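# Place pencil flat in organiser tray's long lane

## Task

Lay the pencil flat on the floor of the organiser tray's long lane, release it, and withdraw both hands so neither is above, inside or in contact with the tray. The stack bin and the workbench riser must still be upright at the end.

## Robot and tools

Robot: two arms, left_arm and right_arm. Each carries a five-finger hand: right_arm a right hand, left_arm its mirror-image left hand. Base positions in the scene frame: left_arm (-0.008, +0.294, +0.002) m, right_arm (-0.037, -0.275, 0) m, both nearly unrotated. A post stands behind the arms. Loose objects may occasionally get a brief external nudge.

Frames. The scene frame has its origin at table-top height midway between the arms, +z up, +x out over the table, and left_arm on the +y side (arm names do not match image sides). Each arm reports its hand pose (end_effector_position in metres, end_effector_quat_wxyz) in its own base frame. Printed poses can be off by a few cm. The hand point sits 0.15 m out from the wrist face and 0.05 m in front of the palm. Its +z runs along the straight fingers, +y out of the palm, +x across the palm away from the thumb on the right hand, toward the thumb on the left hand. Straight fingers extend 0.06-0.07 m past the point and lie 0.06 m behind it along -y. A wrist bracket on the little-finger side can strike things.

The 28-number row (all values in [-1, 1]), one list covering both arms: left_arm dx, dy, dz, rx, ry, rz; left hand thumb_turn, thumb_bend, index, middle, ring, little, force_limit, speed; then the same fourteen for right_arm and the right hand. Pose numbers are offsets, not poses: they are measured from that arm's Hand target at the start of the action or move, along the Hand target's own axes. 1.0 equals 0.6 m of translation or 180 degrees; rx, ry, rz form one rotation vector. All zeros in an arm's six pose numbers requests nothing new. Repeating an offset moves the hand again by that amount.

Hand numbers: thumb_turn -1 beside the palm, +1 opposite the fingers; thumb_bend -1 straight, +1 fully bent; each finger -1 straight, +1 curled. force_limit maps -1..+1 to about 0..10 N at the fingertip (0..15 N for the two thumb motors). speed rises linearly from near zero at -1 to full at +0.48 and stays full above that. Every row must restate all eight hand numbers; to keep a hand unchanged, resend the last eight you actually sent it (before any were sent, use hand_measured plus hand_force_limit and hand_speed). For a gentle grip close at speed -0.94 or lower. With the thumb turned in, the hand closes around things roughly 0.035-0.065 m thick; thumb tip plus index pad can pinch a light item. A motor only starts when its target changes by at least 0.002.

Tools.
execute_actions(actions, cameras): actions is a list of actions; each action is a table of up to 15 rows of 28 numbers, one row per 1/30 s step, the last row held to step 15. Each row's offsets count from the action's start Hand target, not from the previous row. An empty actions list returns camera images.
move(target, speed, blend, blocking, cameras): target is one 28-number row or up to 15 such rows; every row's offsets are from the same starting Hand targets. Paths are straight, ignore obstacles and the other arm, and share a 10 s cap. speed is the path top speed in m/s (0.002-4.3, default 0.25; turns up to twice that in rad/s), one value or one per target. blend is a corner radius in m per target (0 = stop there). blocking=false returns after about 0.5 s while the motion continues.
wait(seconds): 0-3600 s, sends nothing new; returns early if a running move ends.
stop(): brakes a running move (braking needs room).
zoom_image(camera, region): region [x0, y0, x1, y1] in pixels, at most 504 each way, from the latest image of cam_high, cam_low, cam_left_wrist or cam_right_wrist (all 672x504).
show_instructions(): shows the two reference pages.
finished_scene(scene): ends the scene permanently; scene is 1 or omitted.

Results give per arm the Hand target (last commanded pose after clipping, basis for the next offsets), hand point pose, joint positions, velocities and torques, plus hand_measured, hand_stopped_by (moving, target, force, stalled, fault) and hand_load_n, each six values in motor order. A falling hand_load_n means a lost grip. move adds a 'move:' line such as done, off_target, moving, held or fault, with limits=paced (pose clipped) or limits=held (steps withheld). Friction and gravity often leave the hand 1-3 cm (sometimes 5 cm) short, usually low; resend the missing distance as an offset. Orientation commands are clipped to within 40 degrees of the current orientation each step. Joint velocity lines may be omitted when all read as noise.

Cautions. Do not drop the pencil, even a few millimetres, release it while it moves, or knock it off the table. Avoid fast contacts, hard presses and hitting fixed or heavy objects; the stack bin and riser must not topple. Never let the two hands or arms collide or grip each other. A blocked arm keeps pushing until commanded back past its hand point. Holding loads, stretched arms or unreachable targets heat motors; at 100 °C an arm drops for 30-60 s. Keep paths away from an arm's own base to avoid elbow swings. Finish only when the pencil lies flat in the long lane and both hands are clear of the tray.

Each tool is called after ">>>" by a JSON object that holds its "api" and its "payload", one argument or row to a line.

Reference images:

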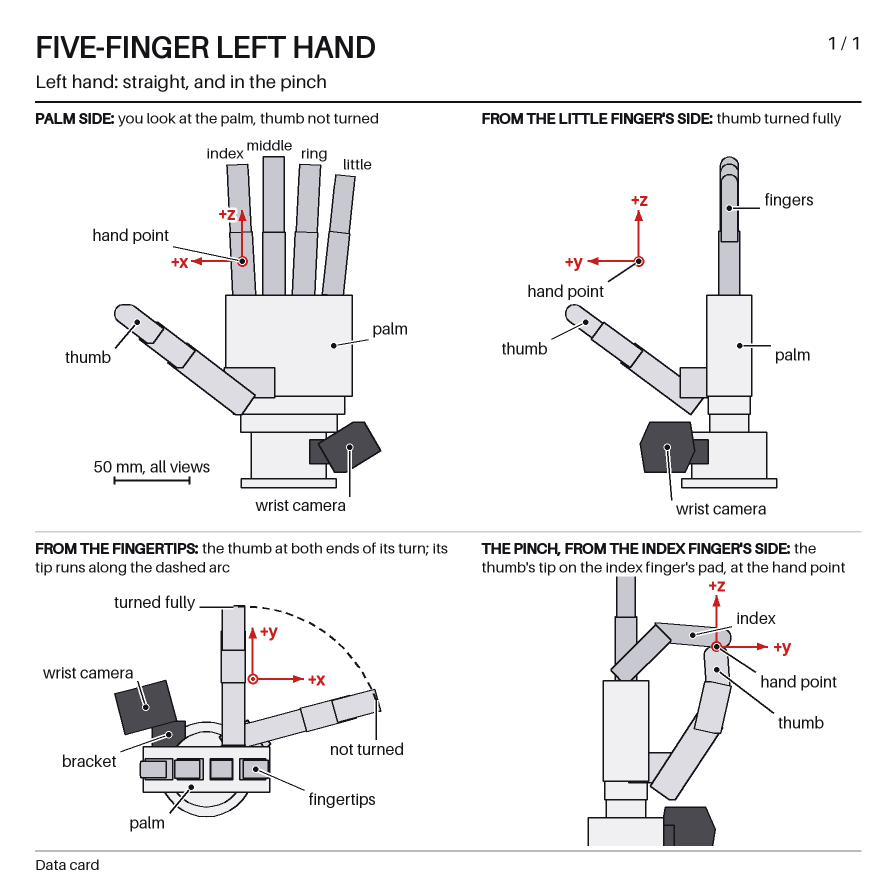

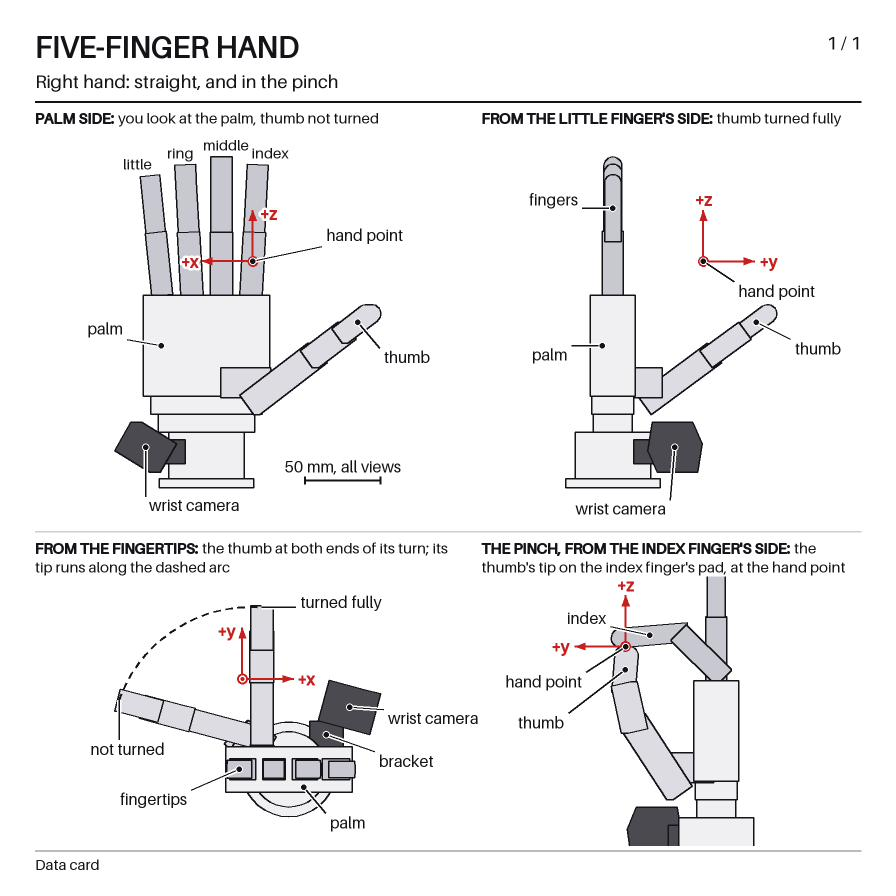

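## Session

>>> {"api": "execute_actions", "payload": {
  "actions": []
}}

Scene clock: 0.00 s.
left_arm: end_effector_position=(+0.3142, +0.0975, +0.2210) hand_measured=(-1.000, -1.000, -1.000, -1.000, -1.000, -1.000) hand_load_n=(+0.0, +0.0, +0.0, +0.0, +0.0, +0.0) hand_stopped_by=(target, target, target, target, target, target) hand_force_limit=0.00 hand_speed=-0.80 end_effector_quat_wxyz=(+0.211, +0.902, +0.212, +0.310) | right_arm: end_effector_position=(+0.5128, +0.0480, +0.1833) hand_measured=(-1.000, -1.000, -1.000, -1.000, -1.000, -1.000) hand_load_n=(+0.0, +0.0, +0.0, +0.0, +0.0, +0.0) hand_stopped_by=(target, target, target, target, target, target) hand_force_limit=0.00 hand_speed=-0.80 end_effector_quat_wxyz=(+0.207, -0.247, +0.947, +0.006)
Joint positions: left_arm=[0.874 0.9 0.679 -1.046 0.719 -1.274] | right_arm=[-0.093 1.451 1.207 -0.935 -0.151 0.999]
Joint velocities: within noise
Joint torques (N m): no reading
Heat: left arm: hottest shoulder 35 °C; right arm: hottest waist 34 °C.
Hand target: left_arm +0.3177, +0.1015, +0.2302; +0.205, +0.902, +0.208, +0.319 | right_arm +0.5206, +0.0473, +0.1956; +0.221, -0.247, +0.944, +0.002

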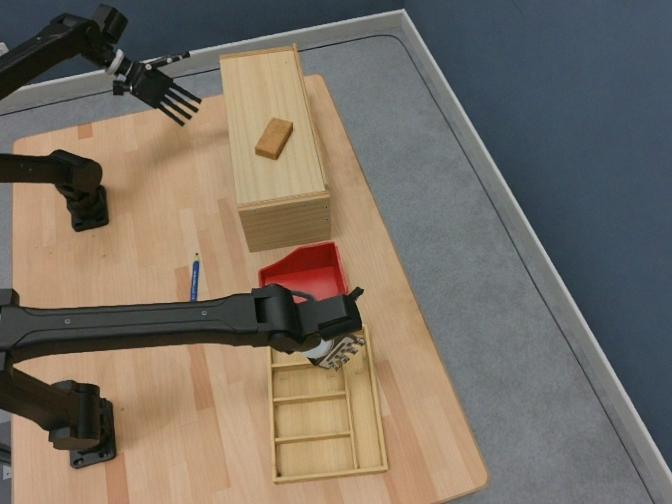

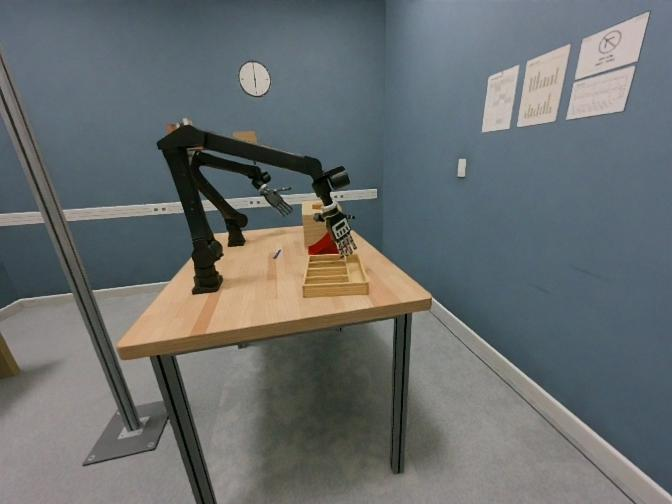

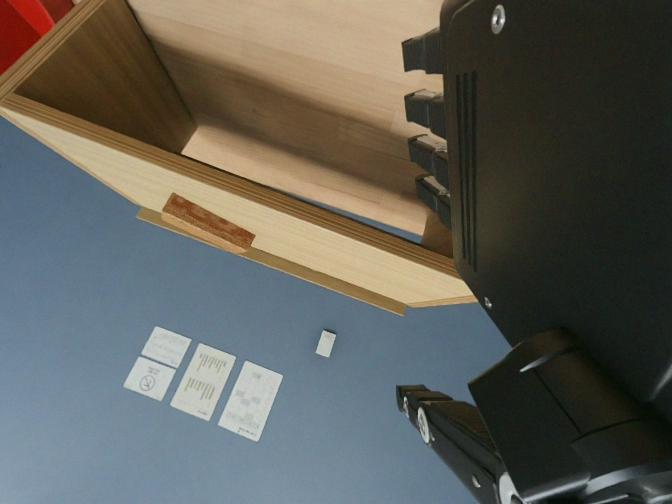

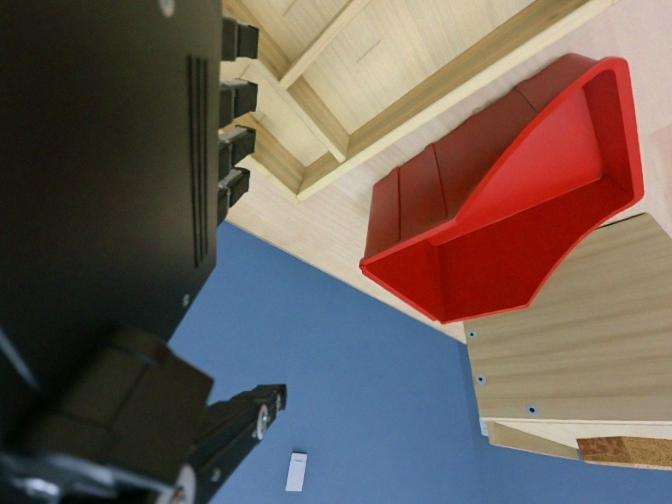

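>>> {"api": "zoom_image", "payload": {
  "camera": "cam_high",
  "region": [150, 230, 402, 500]
}}

>>> {"api": "zoom_image", "payload": {
  "camera": "cam_low",
  "region": [180, 160, 440, 340]
}}

Scaled by 1.867.

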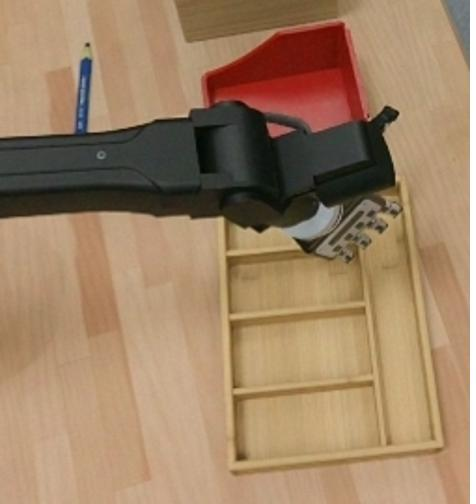

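Scaled by 1.938.

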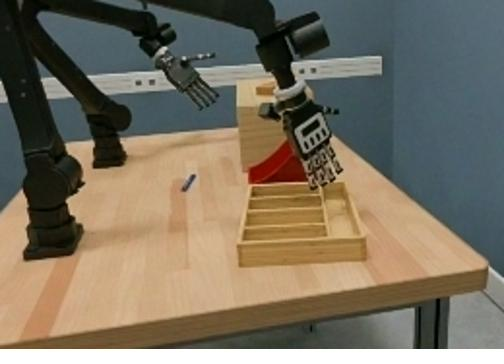

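>>> {"api": "move", "payload": {
  "target": [
    [0,0,0,0,0,0,-1,-1,-1,-1,-1,-1,0,-0.8,0.032,0.237,-0.2365,0.098,-0.0376,-0.172,-1,-1,-1,-1,-1,-1,0,-0.8],
    [0,0,0,0,0,0,-1,-1,-1,-1,-1,-1,0,-0.8,0.038,0.670,-0.1407,0.1959,-0.0752,-0.3443,-1,-1,-1,-1,-1,-1,0,-0.8]
  ],
  "blend": 0.05,
  "speed": 0.3,
  "cameras": ["all"]
}}

Scene clock: 5.80 s.
left_arm: end_effector_position=(+0.3142, +0.0975, +0.2210) hand_measured=(-1.000, -1.000, -1.000, -1.000, -1.000, -1.000) hand_load_n=(-0.5, +0.0, +0.0, +0.0, +0.0, +0.0) hand_stopped_by=(target, target, target, target, target, target) hand_force_limit=0.00 hand_speed=-0.80 end_effector_quat_wxyz=(+0.211, +0.902, +0.212, +0.310) | right_arm: end_effector_position=(+0.2711, +0.3676, +0.1982) hand_measured=(-1.000, -1.000, -1.000, -1.000, -1.000, -1.000) hand_load_n=(-0.5, +0.0, +0.0, +0.0, +0.0, +0.0) hand_stopped_by=(target, target, target, target, target, target) hand_force_limit=0.00 hand_speed=-0.80 end_effector_quat_wxyz=(-0.331, +0.630, -0.602, +0.363)
Joint positions: left_arm=[0.874 0.9 0.679 -1.046 0.719 -1.274] | right_arm=[1.194 1.241 0.991 -0.801 0.932 0.884]
Joint torques (N m): left_arm=[-0.5 -0.32 11.45 0.72 0.54 -0.11] | right_arm=[-2.14 -6.12 12.36 1.77 1.09 0.1]
Heat: left arm: hottest shoulder 35 °C; right arm: hottest elbow 35 °C.
Hand target: left_arm +0.3177, +0.1015, +0.2302; +0.205, +0.902, +0.208, +0.319 | right_arm +0.2802, +0.3801, +0.2199; -0.354, +0.612, -0.612, +0.354
Off the commanded pose: left_arm 0.011 m, 1 deg | right_arm 0.027 m, 4 deg.
move: off_target (right_arm)

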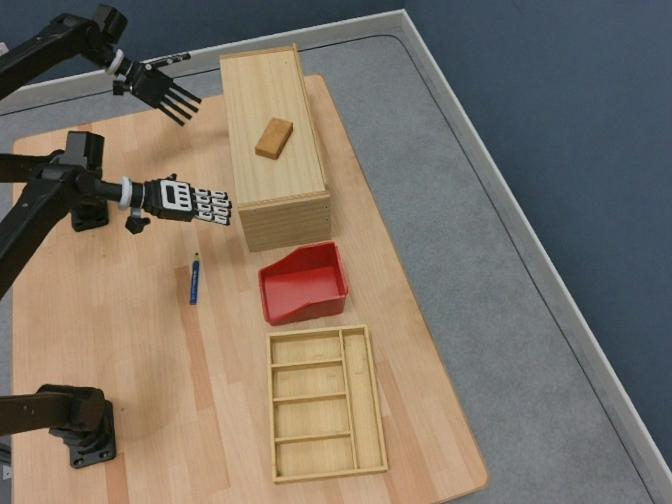

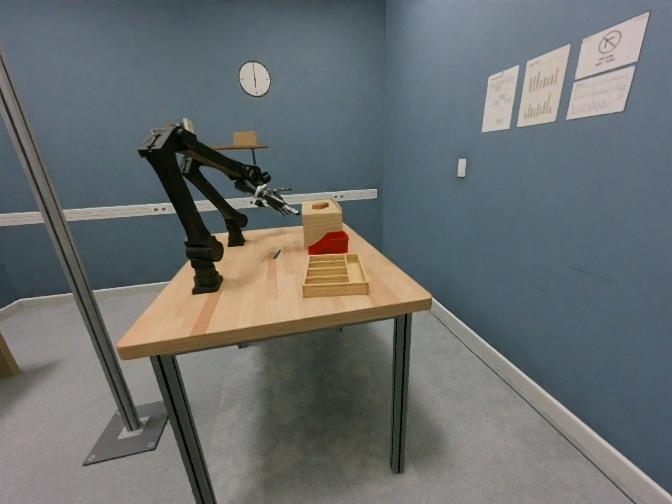

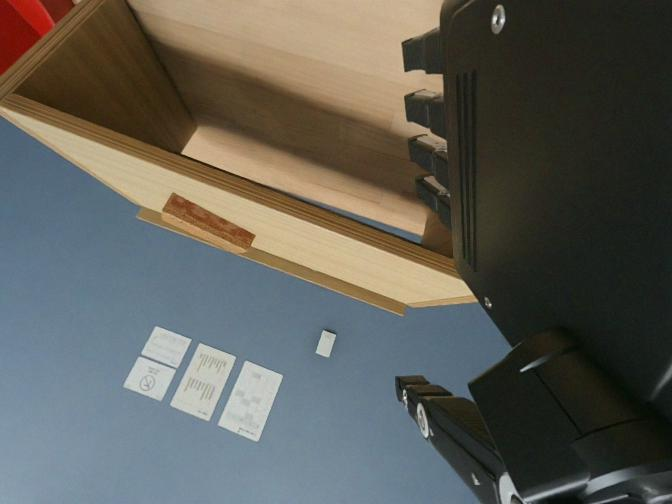

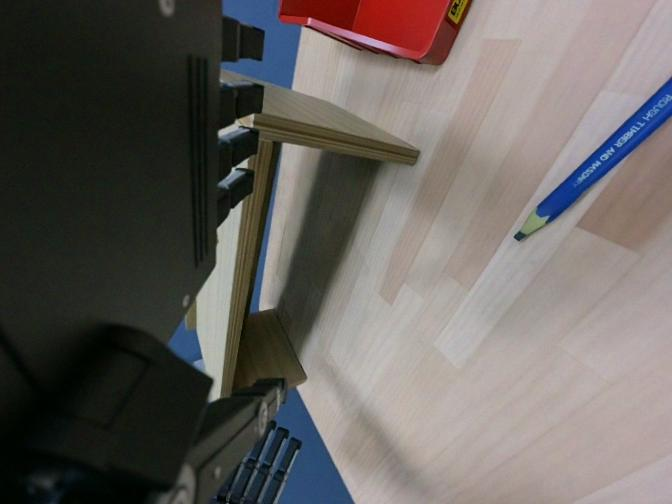

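>>> {"api": "zoom_image", "payload": {
  "camera": "cam_high",
  "region": [100, 220, 260, 330]
}}

>>> {"api": "zoom_image", "payload": {
  "camera": "cam_high",
  "region": [240, 310, 410, 500]
}}

>>> {"api": "zoom_image", "payload": {
  "camera": "cam_low",
  "region": [220, 170, 400, 310]
}}

>>> {"api": "zoom_image", "payload": {
  "camera": "cam_right_wrist",
  "region": [200, 0, 672, 504]
}}

Scaled by 3.150.

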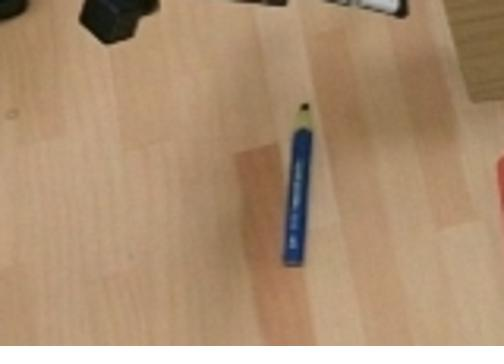

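Scaled by 2.653.

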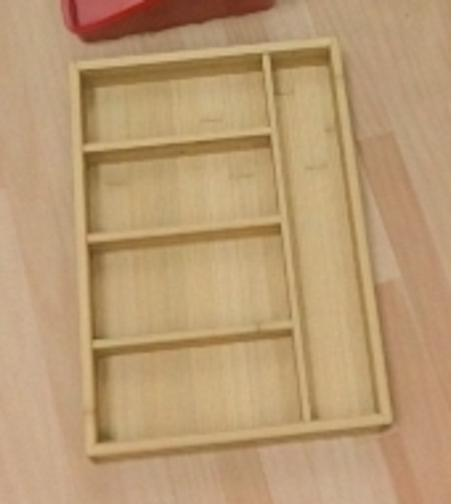

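Scaled by 2.800.

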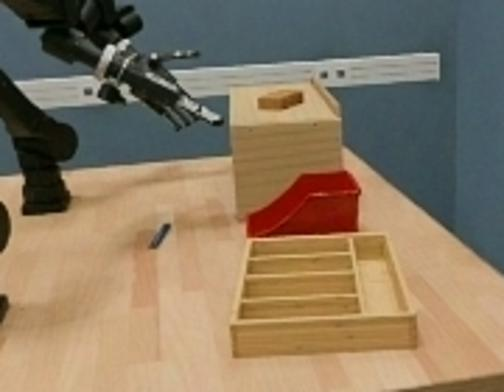

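Scaled by 1.000.

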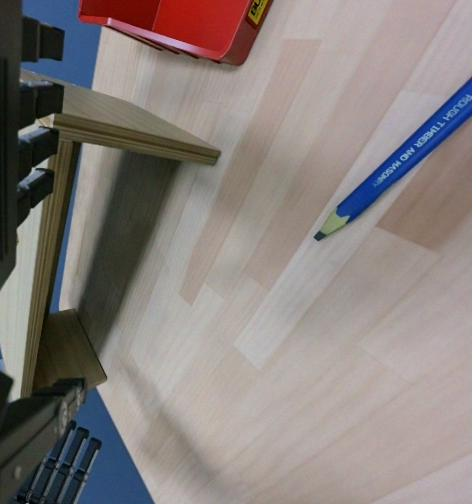

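>>> {"api": "zoom_image", "payload": {
  "camera": "cam_high",
  "region": [100, 150, 260, 270]
}}

Scaled by 3.150.

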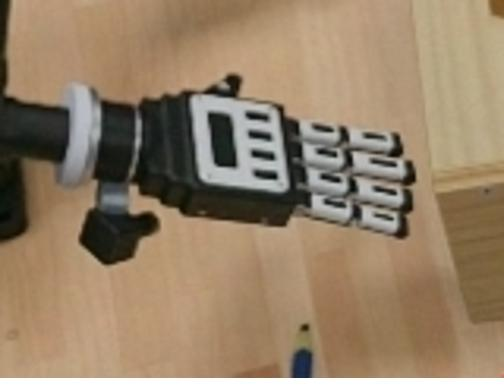

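>>> {"api": "move", "payload": {
  "target": [0,0,0,0,0,0,-1,-1,-1,-1,-1,-1,0,-0.8,0.0433,0.1777,0.0257,0.0232,0.0494,0.0433,1,-0.4,-0.2,-0.2,-1,-1,-0.6,0],
  "speed": 0.2,
  "cameras": ["all"]
}}

Scene clock: 18.67 s.
left_arm: end_effector_position=(+0.3142, +0.0975, +0.2210) hand_measured=(-1.000, -1.000, -1.000, -1.000, -1.000, -1.000) hand_load_n=(+0.0, +0.0, +0.0, +0.0, +0.0, +0.0) hand_stopped_by=(target, target, target, target, target, target) hand_force_limit=0.00 hand_speed=-0.80 end_effector_quat_wxyz=(+0.211, +0.902, +0.212, +0.310) | right_arm: end_effector_position=(+0.2400, +0.3440, +0.1139) hand_measured=(+1.000, -0.400, -0.200, -0.200, -1.000, -1.000) hand_load_n=(+0.0, +0.0, +0.0, +0.0, +0.0, +0.0) hand_stopped_by=(target, target, target, target, target, target) hand_force_limit=-0.60 hand_speed=0.00 end_effector_quat_wxyz=(+0.345, -0.530, +0.663, -0.401)
Joint positions: left_arm=[0.874 0.9 0.679 -1.046 0.719 -1.274] | right_arm=[1.318 1.358 0.84 -0.915 1.11 1.453]
Joint torques (N m): left_arm=[-0.44 -0.38 11.43 0.73 0.55 -0.09] | right_arm=[-1.08 -4.72 9.91 0.36 1.36 0.17]
Heat: left arm: hottest elbow 35 °C; right arm: hottest elbow 36 °C.
Hand target: left_arm +0.3177, +0.1015, +0.2302; +0.205, +0.902, +0.208, +0.319 | right_arm +0.2404, +0.3541, +0.1198; +0.351, -0.527, +0.664, -0.398
Off the commanded pose: left_arm 0.011 m, 1 deg | right_arm 0.012 m, 1 deg.
move: off_target (right_arm)

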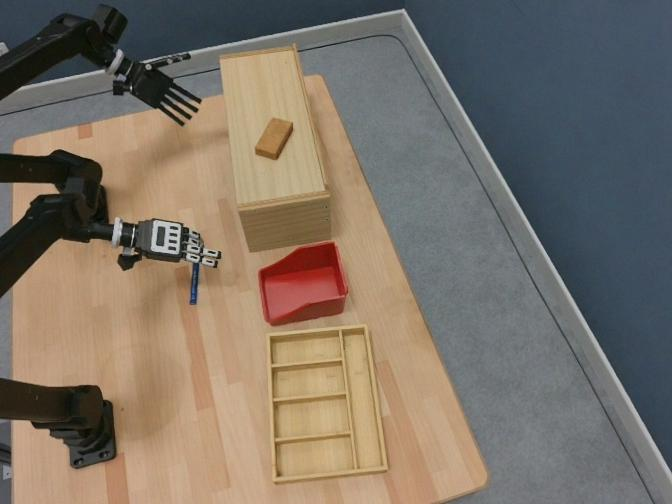

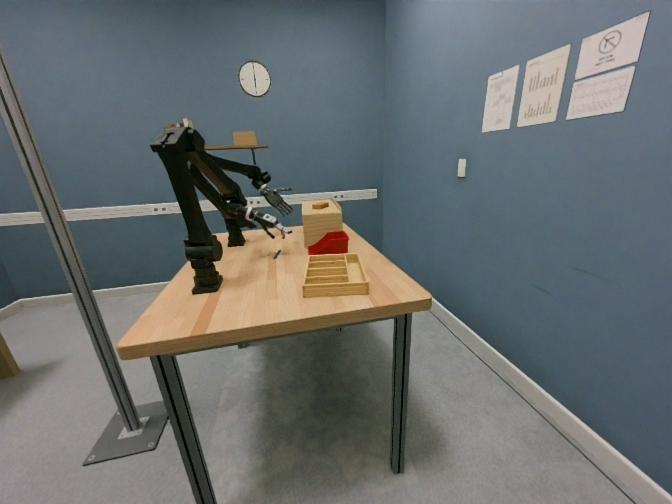

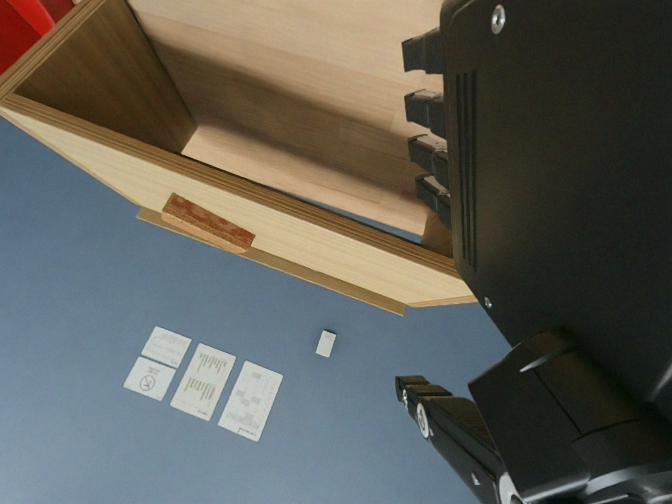

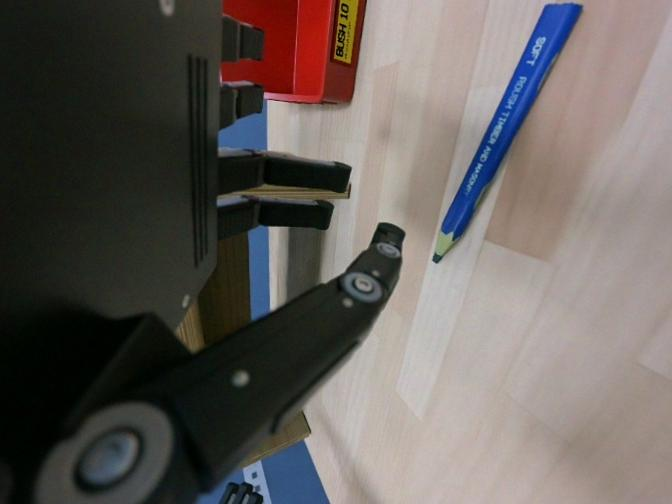

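>>> {"api": "zoom_image", "payload": {
  "camera": "cam_high",
  "region": [140, 210, 240, 310]
}}

>>> {"api": "zoom_image", "payload": {
  "camera": "cam_low",
  "region": [230, 180, 330, 270]
}}

Scaled by 5.040.

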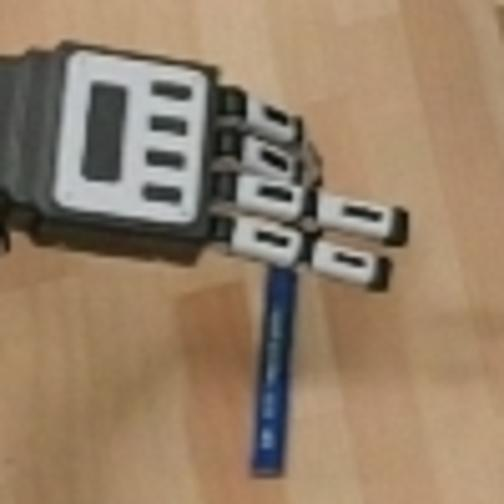

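Scaled by 5.040.

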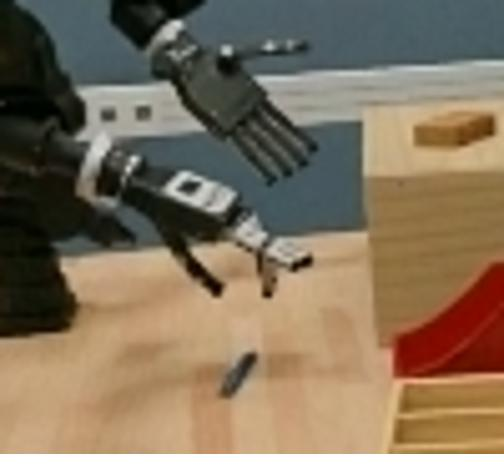

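>>> {"api": "move", "payload": {
  "target": [0,0,0,0,0,0,-1,-1,-1,-1,-1,-1,0,-0.8,0.0282,0.0883,0.0265,0,0.0043,-0.0085,1,-0.4,-0.2,-0.2,-1,-1,-0.6,0],
  "speed": 0.12,
  "cameras": ["cam_high","cam_low","cam_right_wrist"]
}}

>>> {"api": "zoom_image", "payload": {
  "camera": "cam_low",
  "region": [230, 190, 330, 270]
}}

>>> {"api": "zoom_image", "payload": {
  "camera": "cam_high",
  "region": [140, 220, 240, 320]
}}

Scene clock: 20.67 s.
left_arm: end_effector_position=(+0.3142, +0.0975, +0.2210) hand_measured=(-1.000, -1.000, -1.000, -1.000, -1.000, -1.000) hand_load_n=(+0.0, -0.5, +0.5, +0.0, +0.0, +0.0) hand_stopped_by=(target, target, target, target, target, target) hand_force_limit=0.00 hand_speed=-0.80 end_effector_quat_wxyz=(+0.211, +0.902, +0.212, +0.310) | right_arm: end_effector_position=(+0.2302, +0.3378, +0.0660) hand_measured=(+1.000, -0.400, -0.200, -0.200, -1.000, -1.000) hand_load_n=(+0.0, +0.0, +0.0, +0.0, +0.0, +0.0) hand_stopped_by=(target, target, target, target, target, target) hand_force_limit=-0.60 hand_speed=0.00 end_effector_quat_wxyz=(+0.334, -0.536, +0.658, -0.410)
Joint positions: left_arm=[0.874 0.9 0.679 -1.046 0.719 -1.274] | right_arm=[1.341 1.445 0.781 -0.853 1.114 1.51]
Joint torques (N m): left_arm=[-0.56 -0.44 11.4 0.73 0.55 -0.1] | right_arm=[-1.03 -5.48 6.68 1.06 1.35 0.18]
Heat: left arm: hottest elbow 36 °C; right arm: hottest elbow 36 °C.
Hand target: left_arm +0.3177, +0.1015, +0.2302; +0.205, +0.902, +0.208, +0.319 | right_arm +0.2287, +0.3419, +0.0645; +0.341, -0.533, +0.660, -0.406
Off the commanded pose: left_arm 0.011 m, 1 deg | right_arm 0.005 m, 1 deg.
move: done

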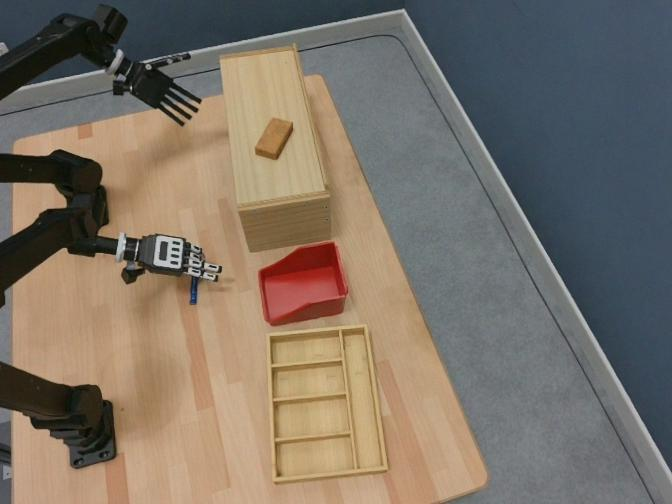

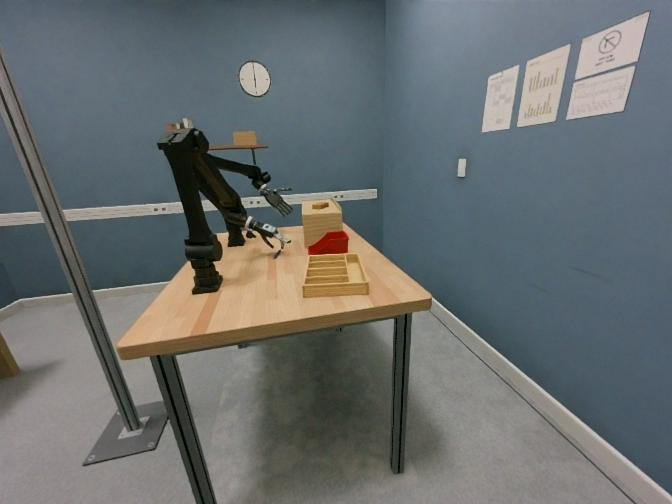

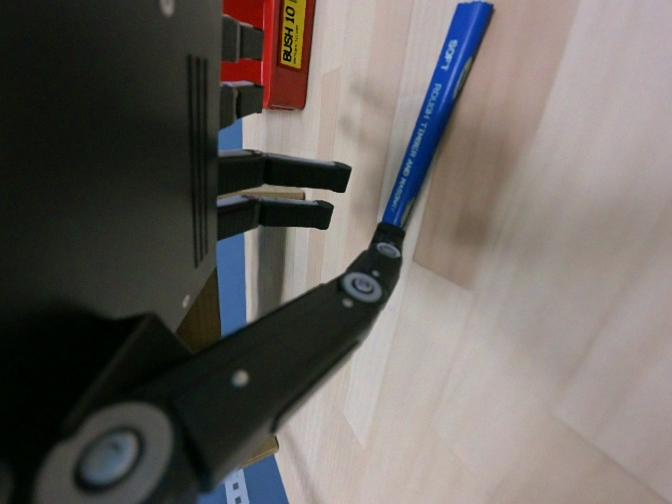

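Scaled by 5.040.

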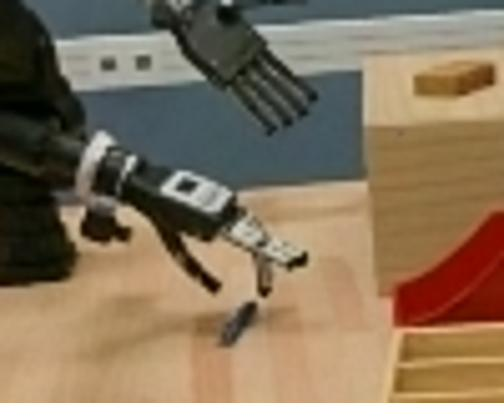

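Scaled by 5.040.

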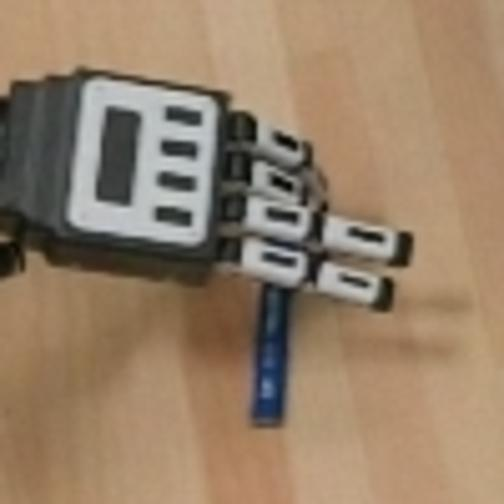

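>>> {"api": "move", "payload": {
  "target": [0,0,0,0,0,0,-1,-1,-1,-1,-1,-1,0,-0.8,0.0011,0.03,0.0147,0,0,0,1,-0.4,-0.2,-0.2,-1,-1,-0.6,0],
  "speed": 0.06,
  "cameras": ["cam_high","cam_low","cam_right_wrist"]
}}

>>> {"api": "zoom_image", "payload": {
  "camera": "cam_low",
  "region": [230, 190, 330, 270]
}}

>>> {"api": "zoom_image", "payload": {
  "camera": "cam_high",
  "region": [160, 230, 230, 310]
}}

Scene clock: 22.00 s.
left_arm: end_effector_position=(+0.3142, +0.0975, +0.2210) hand_measured=(-1.000, -1.000, -1.000, -1.000, -1.000, -1.000) hand_load_n=(+0.0, +0.0, +0.0, +0.0, +0.0, +0.0) hand_stopped_by=(target, target, target, target, target, target) hand_force_limit=0.00 hand_speed=-0.80 end_effector_quat_wxyz=(+0.211, +0.902, +0.212, +0.310) | right_arm: end_effector_position=(+0.2305, +0.3388, +0.0472) hand_measured=(+1.000, -0.400, -0.200, -0.200, -1.000, -1.000) hand_load_n=(+0.0, +0.0, +0.0, +0.0, +0.0, +0.0) hand_stopped_by=(target, target, target, target, target, target) hand_force_limit=-0.60 hand_speed=0.00 end_effector_quat_wxyz=(+0.336, -0.535, +0.659, -0.409)
Joint positions: left_arm=[0.874 0.9 0.679 -1.046 0.719 -1.274] | right_arm=[1.341 1.484 0.759 -0.788 1.114 1.512]
Joint torques (N m): left_arm=[-0.44 -0.32 11.4 0.75 0.54 -0.11] | right_arm=[-1.03 -5.6 6.15 1.09 1.33 0.15]
Heat: left arm: hottest elbow 36 °C; right arm: hottest elbow 36 °C.
Hand target: left_arm +0.3177, +0.1015, +0.2302; +0.205, +0.902, +0.208, +0.319 | right_arm +0.2287, +0.3415, +0.0443; +0.341, -0.533, +0.660, -0.406
Off the commanded pose: left_arm 0.011 m, 1 deg | right_arm 0.004 m, 1 deg.
move: done

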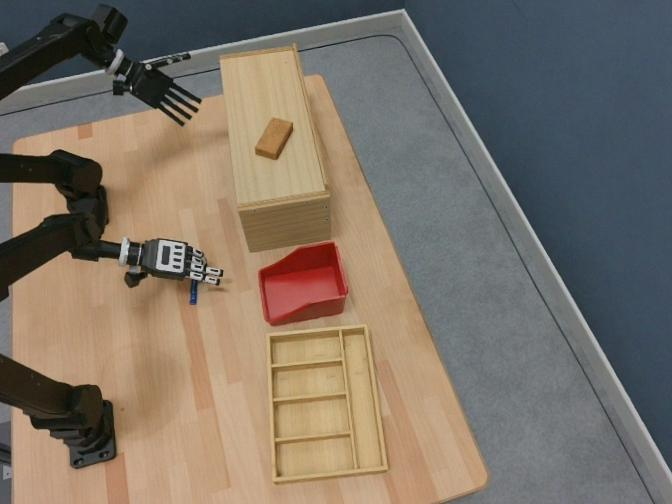

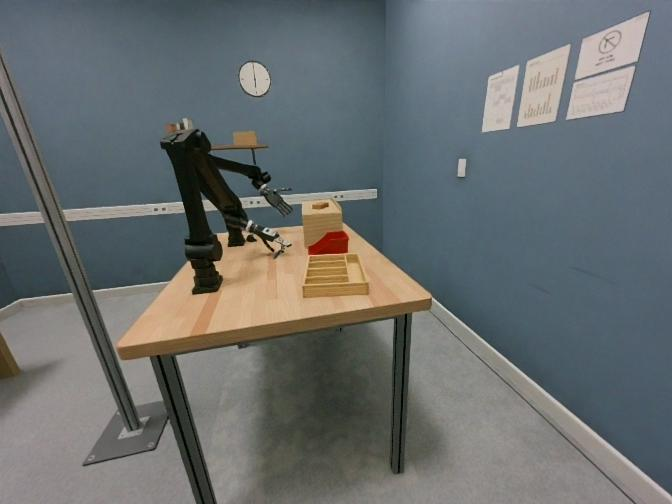

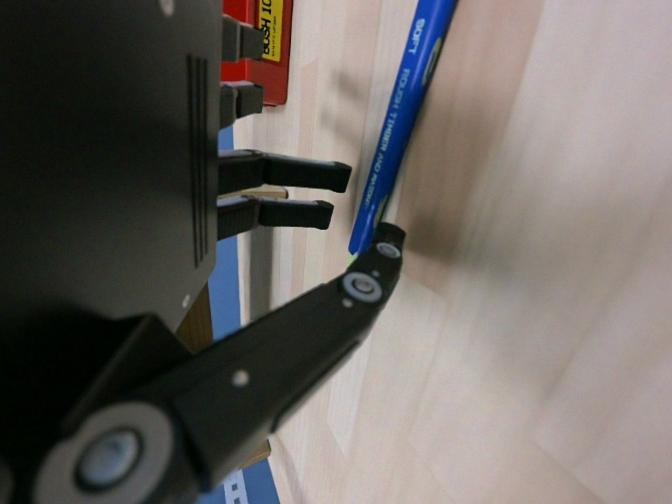

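Scaled by 5.040.

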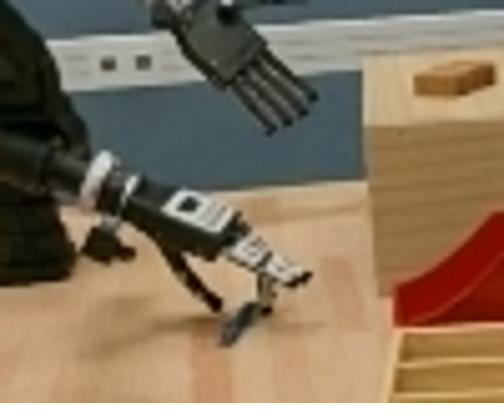

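Scaled by 6.300.

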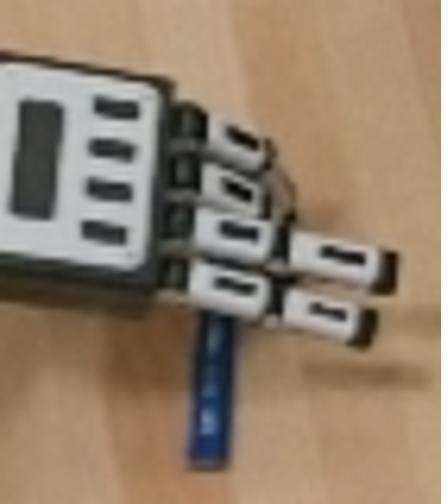

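>>> {"api": "zoom_image", "payload": {
  "camera": "cam_right_wrist",
  "region": [220, 120, 460, 300]
}}

>>> {"api": "zoom_image", "payload": {
  "camera": "cam_low",
  "region": [255, 225, 305, 265]
}}

Scaled by 2.100.

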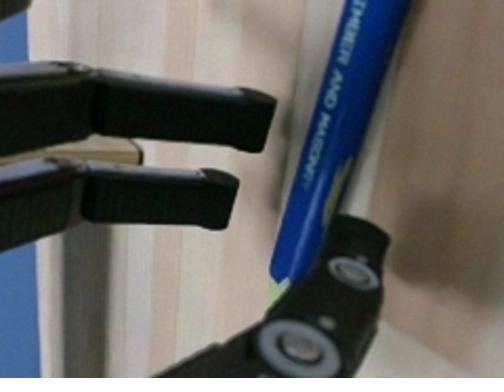

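Scaled by 10.080.

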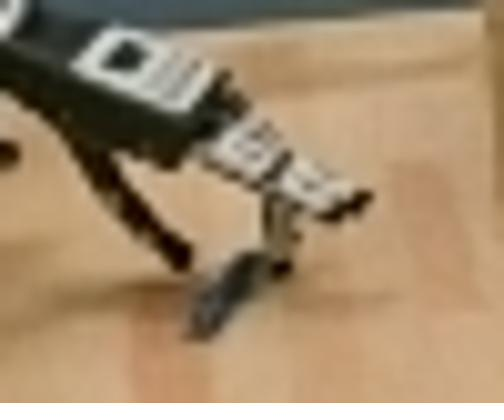

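>>> {"api": "move", "payload": {
  "target": [0,0,0,0,0,0,-1,-1,-1,-1,-1,-1,0,-0.8,0.0133,0.0115,0.0057,0,0,0,1,-0.4,-0.2,-0.2,-1,-1,-0.6,0],
  "speed": 0.03,
  "cameras": ["cam_high","cam_low","cam_right_wrist"]
}}

>>> {"api": "zoom_image", "payload": {
  "camera": "cam_low",
  "region": [255, 225, 305, 265]
}}

>>> {"api": "zoom_image", "payload": {
  "camera": "cam_right_wrist",
  "region": [220, 120, 460, 300]
}}

Scene clock: 24.90 s.
left_arm: end_effector_position=(+0.3142, +0.0975, +0.2210) hand_measured=(-1.000, -1.000, -1.000, -1.000, -1.000, -1.000) hand_load_n=(+0.0, +0.0, +0.0, +0.0, +0.0, +0.0) hand_stopped_by=(target, target, target, target, target, target) hand_force_limit=0.00 hand_speed=-0.80 end_effector_quat_wxyz=(+0.211, +0.902, +0.212, +0.310) | right_arm: end_effector_position=(+0.2297, +0.3326, +0.0405) hand_measured=(+1.000, -0.400, -0.200, -0.200, -1.000, -1.000) hand_load_n=(+0.0, +0.0, +0.0, -0.5, +0.0, +0.0) hand_stopped_by=(target, target, target, target, target, target) hand_force_limit=-0.60 hand_speed=0.00 end_effector_quat_wxyz=(+0.338, -0.534, +0.659, -0.409)
Joint positions: left_arm=[0.874 0.9 0.679 -1.046 0.719 -1.274] | right_arm=[1.341 1.484 0.733 -0.76 1.118 1.513]
Joint torques (N m): left_arm=[-0.44 -0.44 11.44 0.79 0.54 -0.1] | right_arm=[-1.08 -5.54 5.7 1.09 1.17 0.1]
Heat: left arm: hottest elbow 36 °C; right arm: hottest elbow 36 °C.
Hand target: left_arm +0.3177, +0.1015, +0.2302; +0.205, +0.902, +0.208, +0.319 | right_arm +0.2272, +0.3338, +0.0365; +0.341, -0.533, +0.660, -0.406
Off the commanded pose: left_arm 0.011 m, 1 deg | right_arm 0.005 m, 1 deg.
move: done

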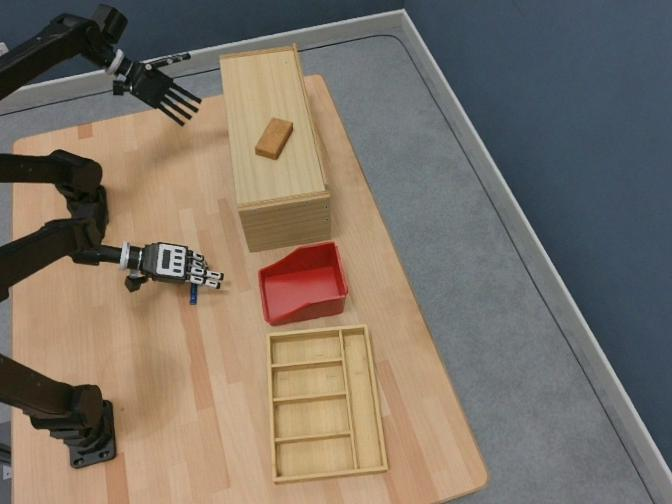

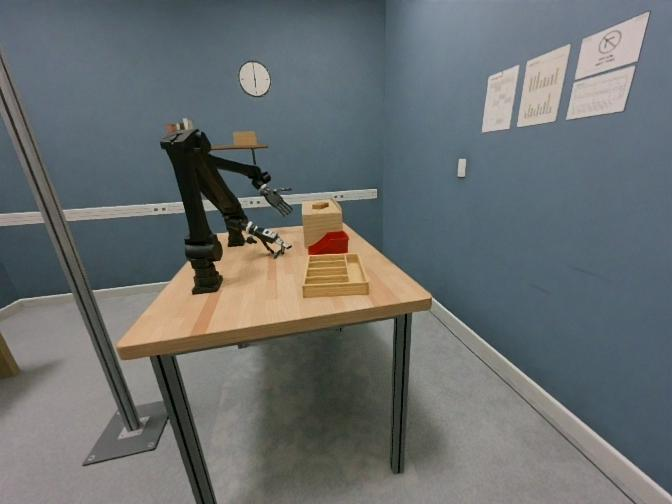

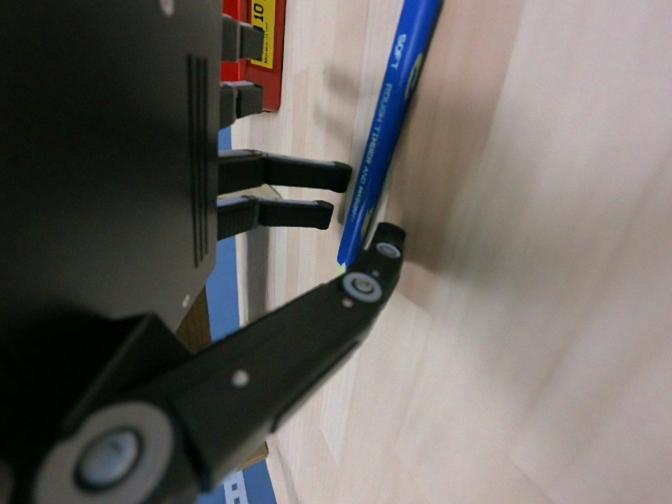

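Scaled by 10.080.

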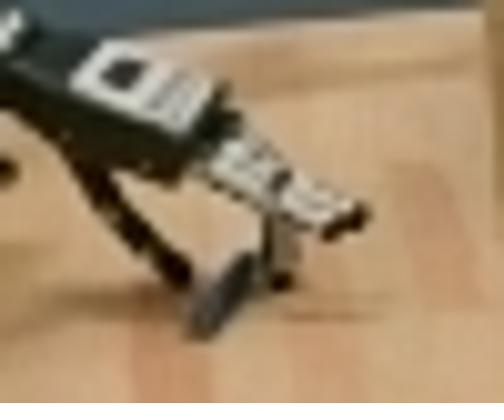

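Scaled by 2.100.

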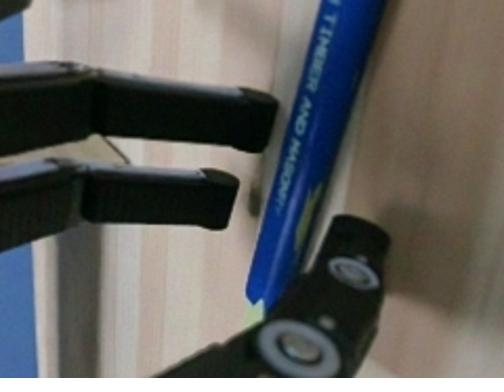

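>>> {"api": "move", "payload": {
  "target": [0,0,0,0,0,0,-1,-1,-1,-1,-1,-1,0,-0.8,0,0.0037,0.0075,0,0,0,1,-0.4,-0.2,-0.2,-1,-1,-0.6,0],
  "speed": 0.03,
  "cameras": ["cam_low","cam_right_wrist"]
}}

>>> {"api": "zoom_image", "payload": {
  "camera": "cam_low",
  "region": [255, 225, 305, 265]
}}

>>> {"api": "zoom_image", "payload": {
  "camera": "cam_right_wrist",
  "region": [220, 120, 460, 300]
}}

Scene clock: 26.03 s.
left_arm: end_effector_position=(+0.3142, +0.0975, +0.2210) hand_measured=(-1.000, -1.000, -1.000, -1.000, -1.000, -1.000) hand_load_n=(+0.0, -0.5, +0.0, +0.0, +0.0, +0.0) hand_stopped_by=(target, target, target, target, target, target) hand_force_limit=0.00 hand_speed=-0.80 end_effector_quat_wxyz=(+0.211, +0.902, +0.212, +0.310) | right_arm: end_effector_position=(+0.2308, +0.3338, +0.0399) hand_measured=(+1.000, -0.400, -0.200, -0.200, -1.000, -1.000) hand_load_n=(+0.0, +0.0, +0.0, -0.5, +0.0, +0.0) hand_stopped_by=(target, target, target, target, target, target) hand_force_limit=-0.60 hand_speed=0.00 end_effector_quat_wxyz=(+0.345, -0.530, +0.659, -0.407)
Joint positions: left_arm=[0.874 0.9 0.679 -1.046 0.719 -1.274] | right_arm=[1.341 1.484 0.725 -0.734 1.124 1.51]
Joint torques (N m): left_arm=[-0.56 -0.44 11.43 0.76 0.54 -0.11] | right_arm=[-1.73 -4.95 5.74 1.26 0.84 -0.04]
Heat: left arm: hottest elbow 36 °C; right arm: hottest elbow 36 °C.
Hand target: left_arm +0.3177, +0.1015, +0.2302; +0.205, +0.902, +0.208, +0.319 | right_arm +0.2302, +0.3333, +0.0325; +0.341, -0.533, +0.660, -0.406
Off the commanded pose: left_arm 0.011 m, 1 deg | right_arm 0.007 m, 1 deg.
move: done

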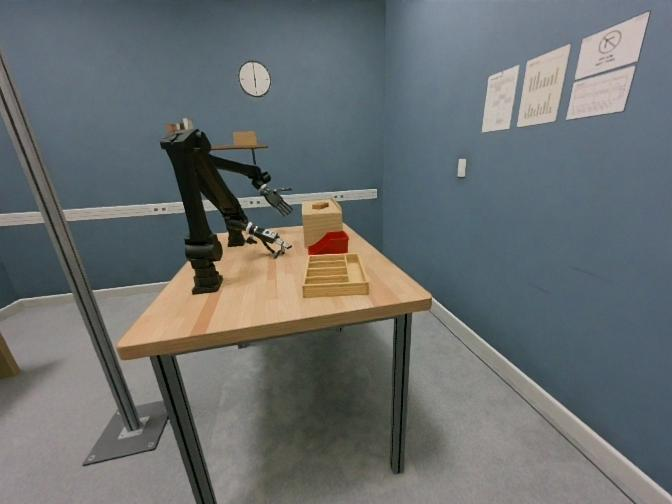

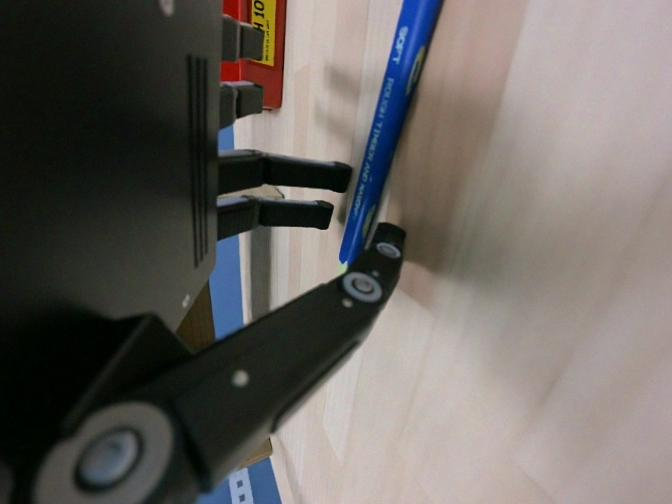

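Scaled by 10.080.

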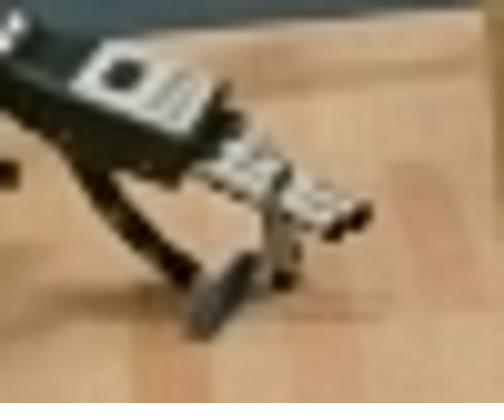

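Scaled by 2.100.

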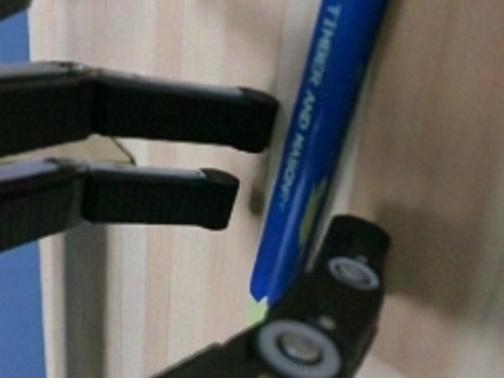

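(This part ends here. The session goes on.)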